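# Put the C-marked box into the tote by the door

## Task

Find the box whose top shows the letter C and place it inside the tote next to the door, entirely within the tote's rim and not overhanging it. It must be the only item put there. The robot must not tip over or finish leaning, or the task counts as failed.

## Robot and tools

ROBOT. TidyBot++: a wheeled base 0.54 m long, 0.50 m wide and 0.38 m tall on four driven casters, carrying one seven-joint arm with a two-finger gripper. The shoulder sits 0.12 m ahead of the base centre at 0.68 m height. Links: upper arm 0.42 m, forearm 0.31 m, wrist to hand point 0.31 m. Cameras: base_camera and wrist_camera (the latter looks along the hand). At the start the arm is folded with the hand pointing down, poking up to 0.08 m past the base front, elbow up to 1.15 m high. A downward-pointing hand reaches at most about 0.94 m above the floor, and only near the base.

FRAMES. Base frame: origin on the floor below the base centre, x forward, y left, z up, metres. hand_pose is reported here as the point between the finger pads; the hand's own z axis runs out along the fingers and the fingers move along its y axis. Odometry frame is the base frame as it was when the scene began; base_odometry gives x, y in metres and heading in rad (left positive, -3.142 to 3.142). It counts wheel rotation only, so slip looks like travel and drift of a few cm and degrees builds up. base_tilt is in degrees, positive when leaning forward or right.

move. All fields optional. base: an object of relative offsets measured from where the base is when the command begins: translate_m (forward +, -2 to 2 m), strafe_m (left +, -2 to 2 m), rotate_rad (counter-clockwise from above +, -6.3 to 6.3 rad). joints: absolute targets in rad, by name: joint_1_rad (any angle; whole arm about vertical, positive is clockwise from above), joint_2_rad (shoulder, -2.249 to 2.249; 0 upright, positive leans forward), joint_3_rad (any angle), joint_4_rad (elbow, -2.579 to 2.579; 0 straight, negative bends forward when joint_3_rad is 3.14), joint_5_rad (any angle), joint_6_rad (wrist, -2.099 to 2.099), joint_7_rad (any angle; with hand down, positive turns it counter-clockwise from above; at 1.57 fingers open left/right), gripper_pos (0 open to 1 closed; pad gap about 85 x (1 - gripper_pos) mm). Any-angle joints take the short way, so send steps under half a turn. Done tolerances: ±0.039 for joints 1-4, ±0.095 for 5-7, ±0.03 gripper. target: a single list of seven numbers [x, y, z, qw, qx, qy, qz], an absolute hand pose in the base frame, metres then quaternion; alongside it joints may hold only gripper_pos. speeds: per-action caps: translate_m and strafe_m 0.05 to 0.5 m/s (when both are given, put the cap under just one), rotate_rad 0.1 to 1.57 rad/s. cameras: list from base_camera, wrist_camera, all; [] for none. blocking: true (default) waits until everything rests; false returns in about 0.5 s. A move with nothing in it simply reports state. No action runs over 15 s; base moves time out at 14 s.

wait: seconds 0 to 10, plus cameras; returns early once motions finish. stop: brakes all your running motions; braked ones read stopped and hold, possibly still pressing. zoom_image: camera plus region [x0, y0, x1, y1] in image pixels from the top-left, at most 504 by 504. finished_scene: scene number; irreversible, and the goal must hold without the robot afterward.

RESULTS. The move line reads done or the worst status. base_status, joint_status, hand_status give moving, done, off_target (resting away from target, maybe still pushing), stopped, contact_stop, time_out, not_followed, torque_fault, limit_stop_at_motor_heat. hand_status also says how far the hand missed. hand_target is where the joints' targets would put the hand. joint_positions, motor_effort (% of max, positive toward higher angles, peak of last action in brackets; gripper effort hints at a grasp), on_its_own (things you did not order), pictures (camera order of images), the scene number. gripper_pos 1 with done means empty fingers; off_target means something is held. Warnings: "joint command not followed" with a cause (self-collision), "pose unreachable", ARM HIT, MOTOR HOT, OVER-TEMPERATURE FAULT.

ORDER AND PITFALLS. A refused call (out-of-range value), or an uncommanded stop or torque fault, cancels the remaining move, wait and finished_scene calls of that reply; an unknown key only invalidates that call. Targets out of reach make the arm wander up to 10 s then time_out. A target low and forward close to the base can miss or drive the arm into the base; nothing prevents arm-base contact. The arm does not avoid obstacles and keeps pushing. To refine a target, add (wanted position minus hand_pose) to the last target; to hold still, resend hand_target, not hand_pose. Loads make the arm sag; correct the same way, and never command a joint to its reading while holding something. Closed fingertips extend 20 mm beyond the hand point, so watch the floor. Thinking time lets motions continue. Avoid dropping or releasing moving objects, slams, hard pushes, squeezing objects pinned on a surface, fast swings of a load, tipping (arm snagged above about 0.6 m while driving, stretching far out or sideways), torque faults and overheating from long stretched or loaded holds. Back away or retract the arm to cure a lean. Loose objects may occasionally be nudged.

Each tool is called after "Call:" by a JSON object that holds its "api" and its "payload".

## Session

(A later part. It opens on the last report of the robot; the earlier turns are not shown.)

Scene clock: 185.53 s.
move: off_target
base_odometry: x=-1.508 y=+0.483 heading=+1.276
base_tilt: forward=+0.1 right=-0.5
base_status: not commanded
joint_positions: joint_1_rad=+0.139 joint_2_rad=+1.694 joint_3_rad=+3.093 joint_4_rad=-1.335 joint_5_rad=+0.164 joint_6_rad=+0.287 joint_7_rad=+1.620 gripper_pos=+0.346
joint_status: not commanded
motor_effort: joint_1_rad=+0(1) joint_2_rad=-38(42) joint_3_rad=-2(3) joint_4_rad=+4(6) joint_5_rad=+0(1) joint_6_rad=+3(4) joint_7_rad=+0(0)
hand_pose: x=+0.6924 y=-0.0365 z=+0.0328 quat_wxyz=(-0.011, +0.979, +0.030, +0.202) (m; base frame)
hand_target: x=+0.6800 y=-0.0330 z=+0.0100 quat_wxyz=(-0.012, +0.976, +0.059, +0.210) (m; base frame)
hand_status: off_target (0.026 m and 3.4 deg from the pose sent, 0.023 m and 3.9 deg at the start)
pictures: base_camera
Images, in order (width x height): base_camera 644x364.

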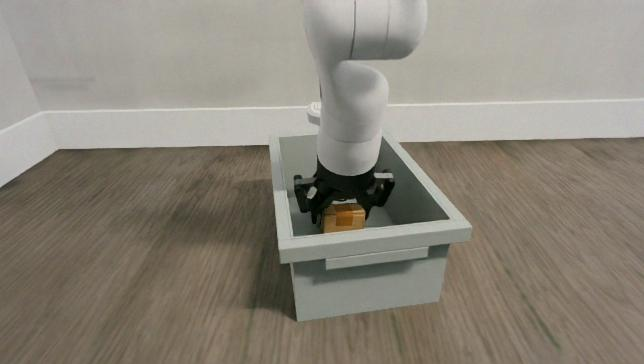

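Contact. Release.

Call:
{"api": "move", "payload": {"joints": {"gripper_pos": 0.3}, "cameras": []}}

Call:
{"api": "move", "payload": {"joints": {"gripper_pos": 0.2}, "cameras": []}}

Call:
{"api": "move", "payload": {"target": [0.67, -0.035, 0.12, -0.012, 0.978, 0.059, 0.21], "cameras": ["base_camera", "wrist_camera"]}}

Call:
{"api": "move", "payload": {"target": [0.6, -0.03, 0.32, -0.012, 0.978, 0.059, 0.2], "cameras": ["base_camera"]}}

Scene clock: 189.80 s.
move: done
base_odometry: x=-1.508 y=+0.483 heading=+1.276
base_tilt: forward=+0.1 right=-0.5
base_status: not commanded
joint_positions: joint_1_rad=+0.139 joint_2_rad=+1.706 joint_3_rad=+3.093 joint_4_rad=-1.328 joint_5_rad=+0.164 joint_6_rad=+0.287 joint_7_rad=+1.620 gripper_pos=+0.300
joint_status: all done
motor_effort: joint_1_rad=+0(1) joint_2_rad=-39(42) joint_3_rad=-3(3) joint_4_rad=+3(5) joint_5_rad=+0(1) joint_6_rad=+3(3) joint_7_rad=+0(0)
hand_pose: x=+0.6894 y=-0.0361 z=+0.0272 quat_wxyz=(-0.011, +0.979, +0.030, +0.200) (m; base frame)
hand_target: x=+0.6800 y=-0.0330 z=+0.0100 quat_wxyz=(-0.012, +0.976, +0.059, +0.210) (m; base frame)
hand_status: not commanded
pictures: none
No camera images: "cameras" was empty.

Scene clock: 190.47 s.
move: done
base_odometry: x=-1.508 y=+0.483 heading=+1.276
base_tilt: forward=+0.1 right=-0.4
base_status: not commanded
joint_positions: joint_1_rad=+0.139 joint_2_rad=+1.716 joint_3_rad=+3.093 joint_4_rad=-1.327 joint_5_rad=+0.164 joint_6_rad=+0.287 joint_7_rad=+1.620 gripper_pos=+0.200
joint_status: all done
motor_effort: joint_1_rad=+0(1) joint_2_rad=-42(44) joint_3_rad=-3(3) joint_4_rad=+3(4) joint_5_rad=+0(0) joint_6_rad=+3(3) joint_7_rad=+0(0)
hand_pose: x=+0.6829 y=-0.0352 z=+0.0215 quat_wxyz=(-0.012, +0.980, +0.030, +0.195) (m; base frame)
hand_target: x=+0.6800 y=-0.0330 z=+0.0100 quat_wxyz=(-0.012, +0.976, +0.059, +0.210) (m; base frame)
hand_status: not commanded
pictures: none
No camera images: "cameras" was empty.

Scene clock: 191.90 s.
move: done
base_odometry: x=-1.508 y=+0.483 heading=+1.276
base_tilt: forward=+0.1 right=-0.4
base_status: not commanded
joint_positions: joint_1_rad=+0.139 joint_2_rad=+1.481 joint_3_rad=+3.093 joint_4_rad=-1.614 joint_5_rad=+0.164 joint_6_rad=+0.314 joint_7_rad=+1.620 gripper_pos=+0.200
joint_status: not commanded
motor_effort: joint_1_rad=-1(1) joint_2_rad=-42(45) joint_3_rad=-3(3) joint_4_rad=+2(3) joint_5_rad=+0(1) joint_6_rad=+3(3) joint_7_rad=+0(0)
hand_pose: x=+0.6621 y=-0.0290 z=+0.1164 quat_wxyz=(-0.018, +0.982, +0.035, +0.183) (m; base frame)
hand_target: x=+0.6700 y=-0.0350 z=+0.1200 quat_wxyz=(-0.012, +0.976, +0.059, +0.210) (m; base frame)
hand_status: done (0.011 m and 4.2 deg from the pose sent, 0.099 m and 3.8 deg at the start)
pictures: base_camera, wrist_camera
Images, in order (width x height): base_camera 644x364, wrist_camera 644x476.

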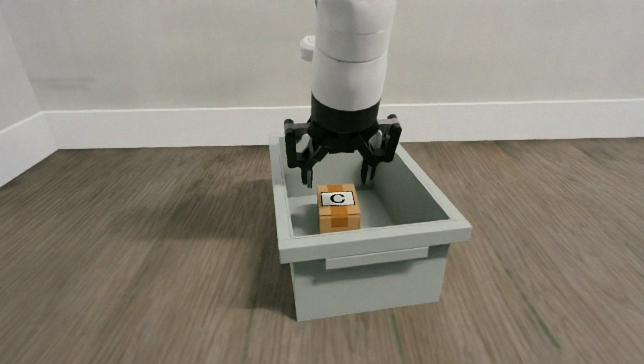

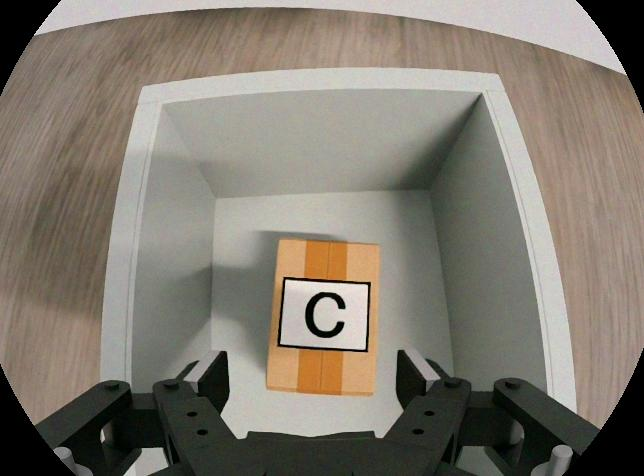

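Scene clock: 193.63 s.
move: done
base_odometry: x=-1.508 y=+0.483 heading=+1.276
base_tilt: forward=+0.1 right=-0.4
base_status: not commanded
joint_positions: joint_1_rad=+0.145 joint_2_rad=+0.978 joint_3_rad=+3.093 joint_4_rad=-2.108 joint_5_rad=+0.164 joint_6_rad=+0.314 joint_7_rad=+1.620 gripper_pos=+0.200
joint_status: not commanded
motor_effort: joint_1_rad=+1(1) joint_2_rad=-36(44) joint_3_rad=-2(3) joint_4_rad=+3(3) joint_5_rad=+0(1) joint_6_rad=+3(3) joint_7_rad=+0(1)
hand_pose: x=+0.5967 y=-0.0247 z=+0.3142 quat_wxyz=(-0.015, +0.981, +0.044, +0.187) (m; base frame)
hand_target: x=+0.6000 y=-0.0300 z=+0.3200 quat_wxyz=(-0.012, +0.978, +0.059, +0.200) (m; base frame)
hand_status: done (0.009 m and 2.3 deg from the pose sent, 0.213 m and 3.5 deg at the start)
pictures: base_camera
Images, in order (width x height): base_camera 644x364.

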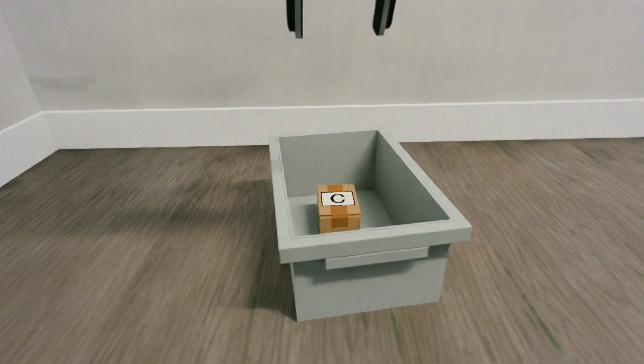

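Call:
{"api": "finished_scene", "payload": {"scene": 3}}

The scene is finished: the task was done.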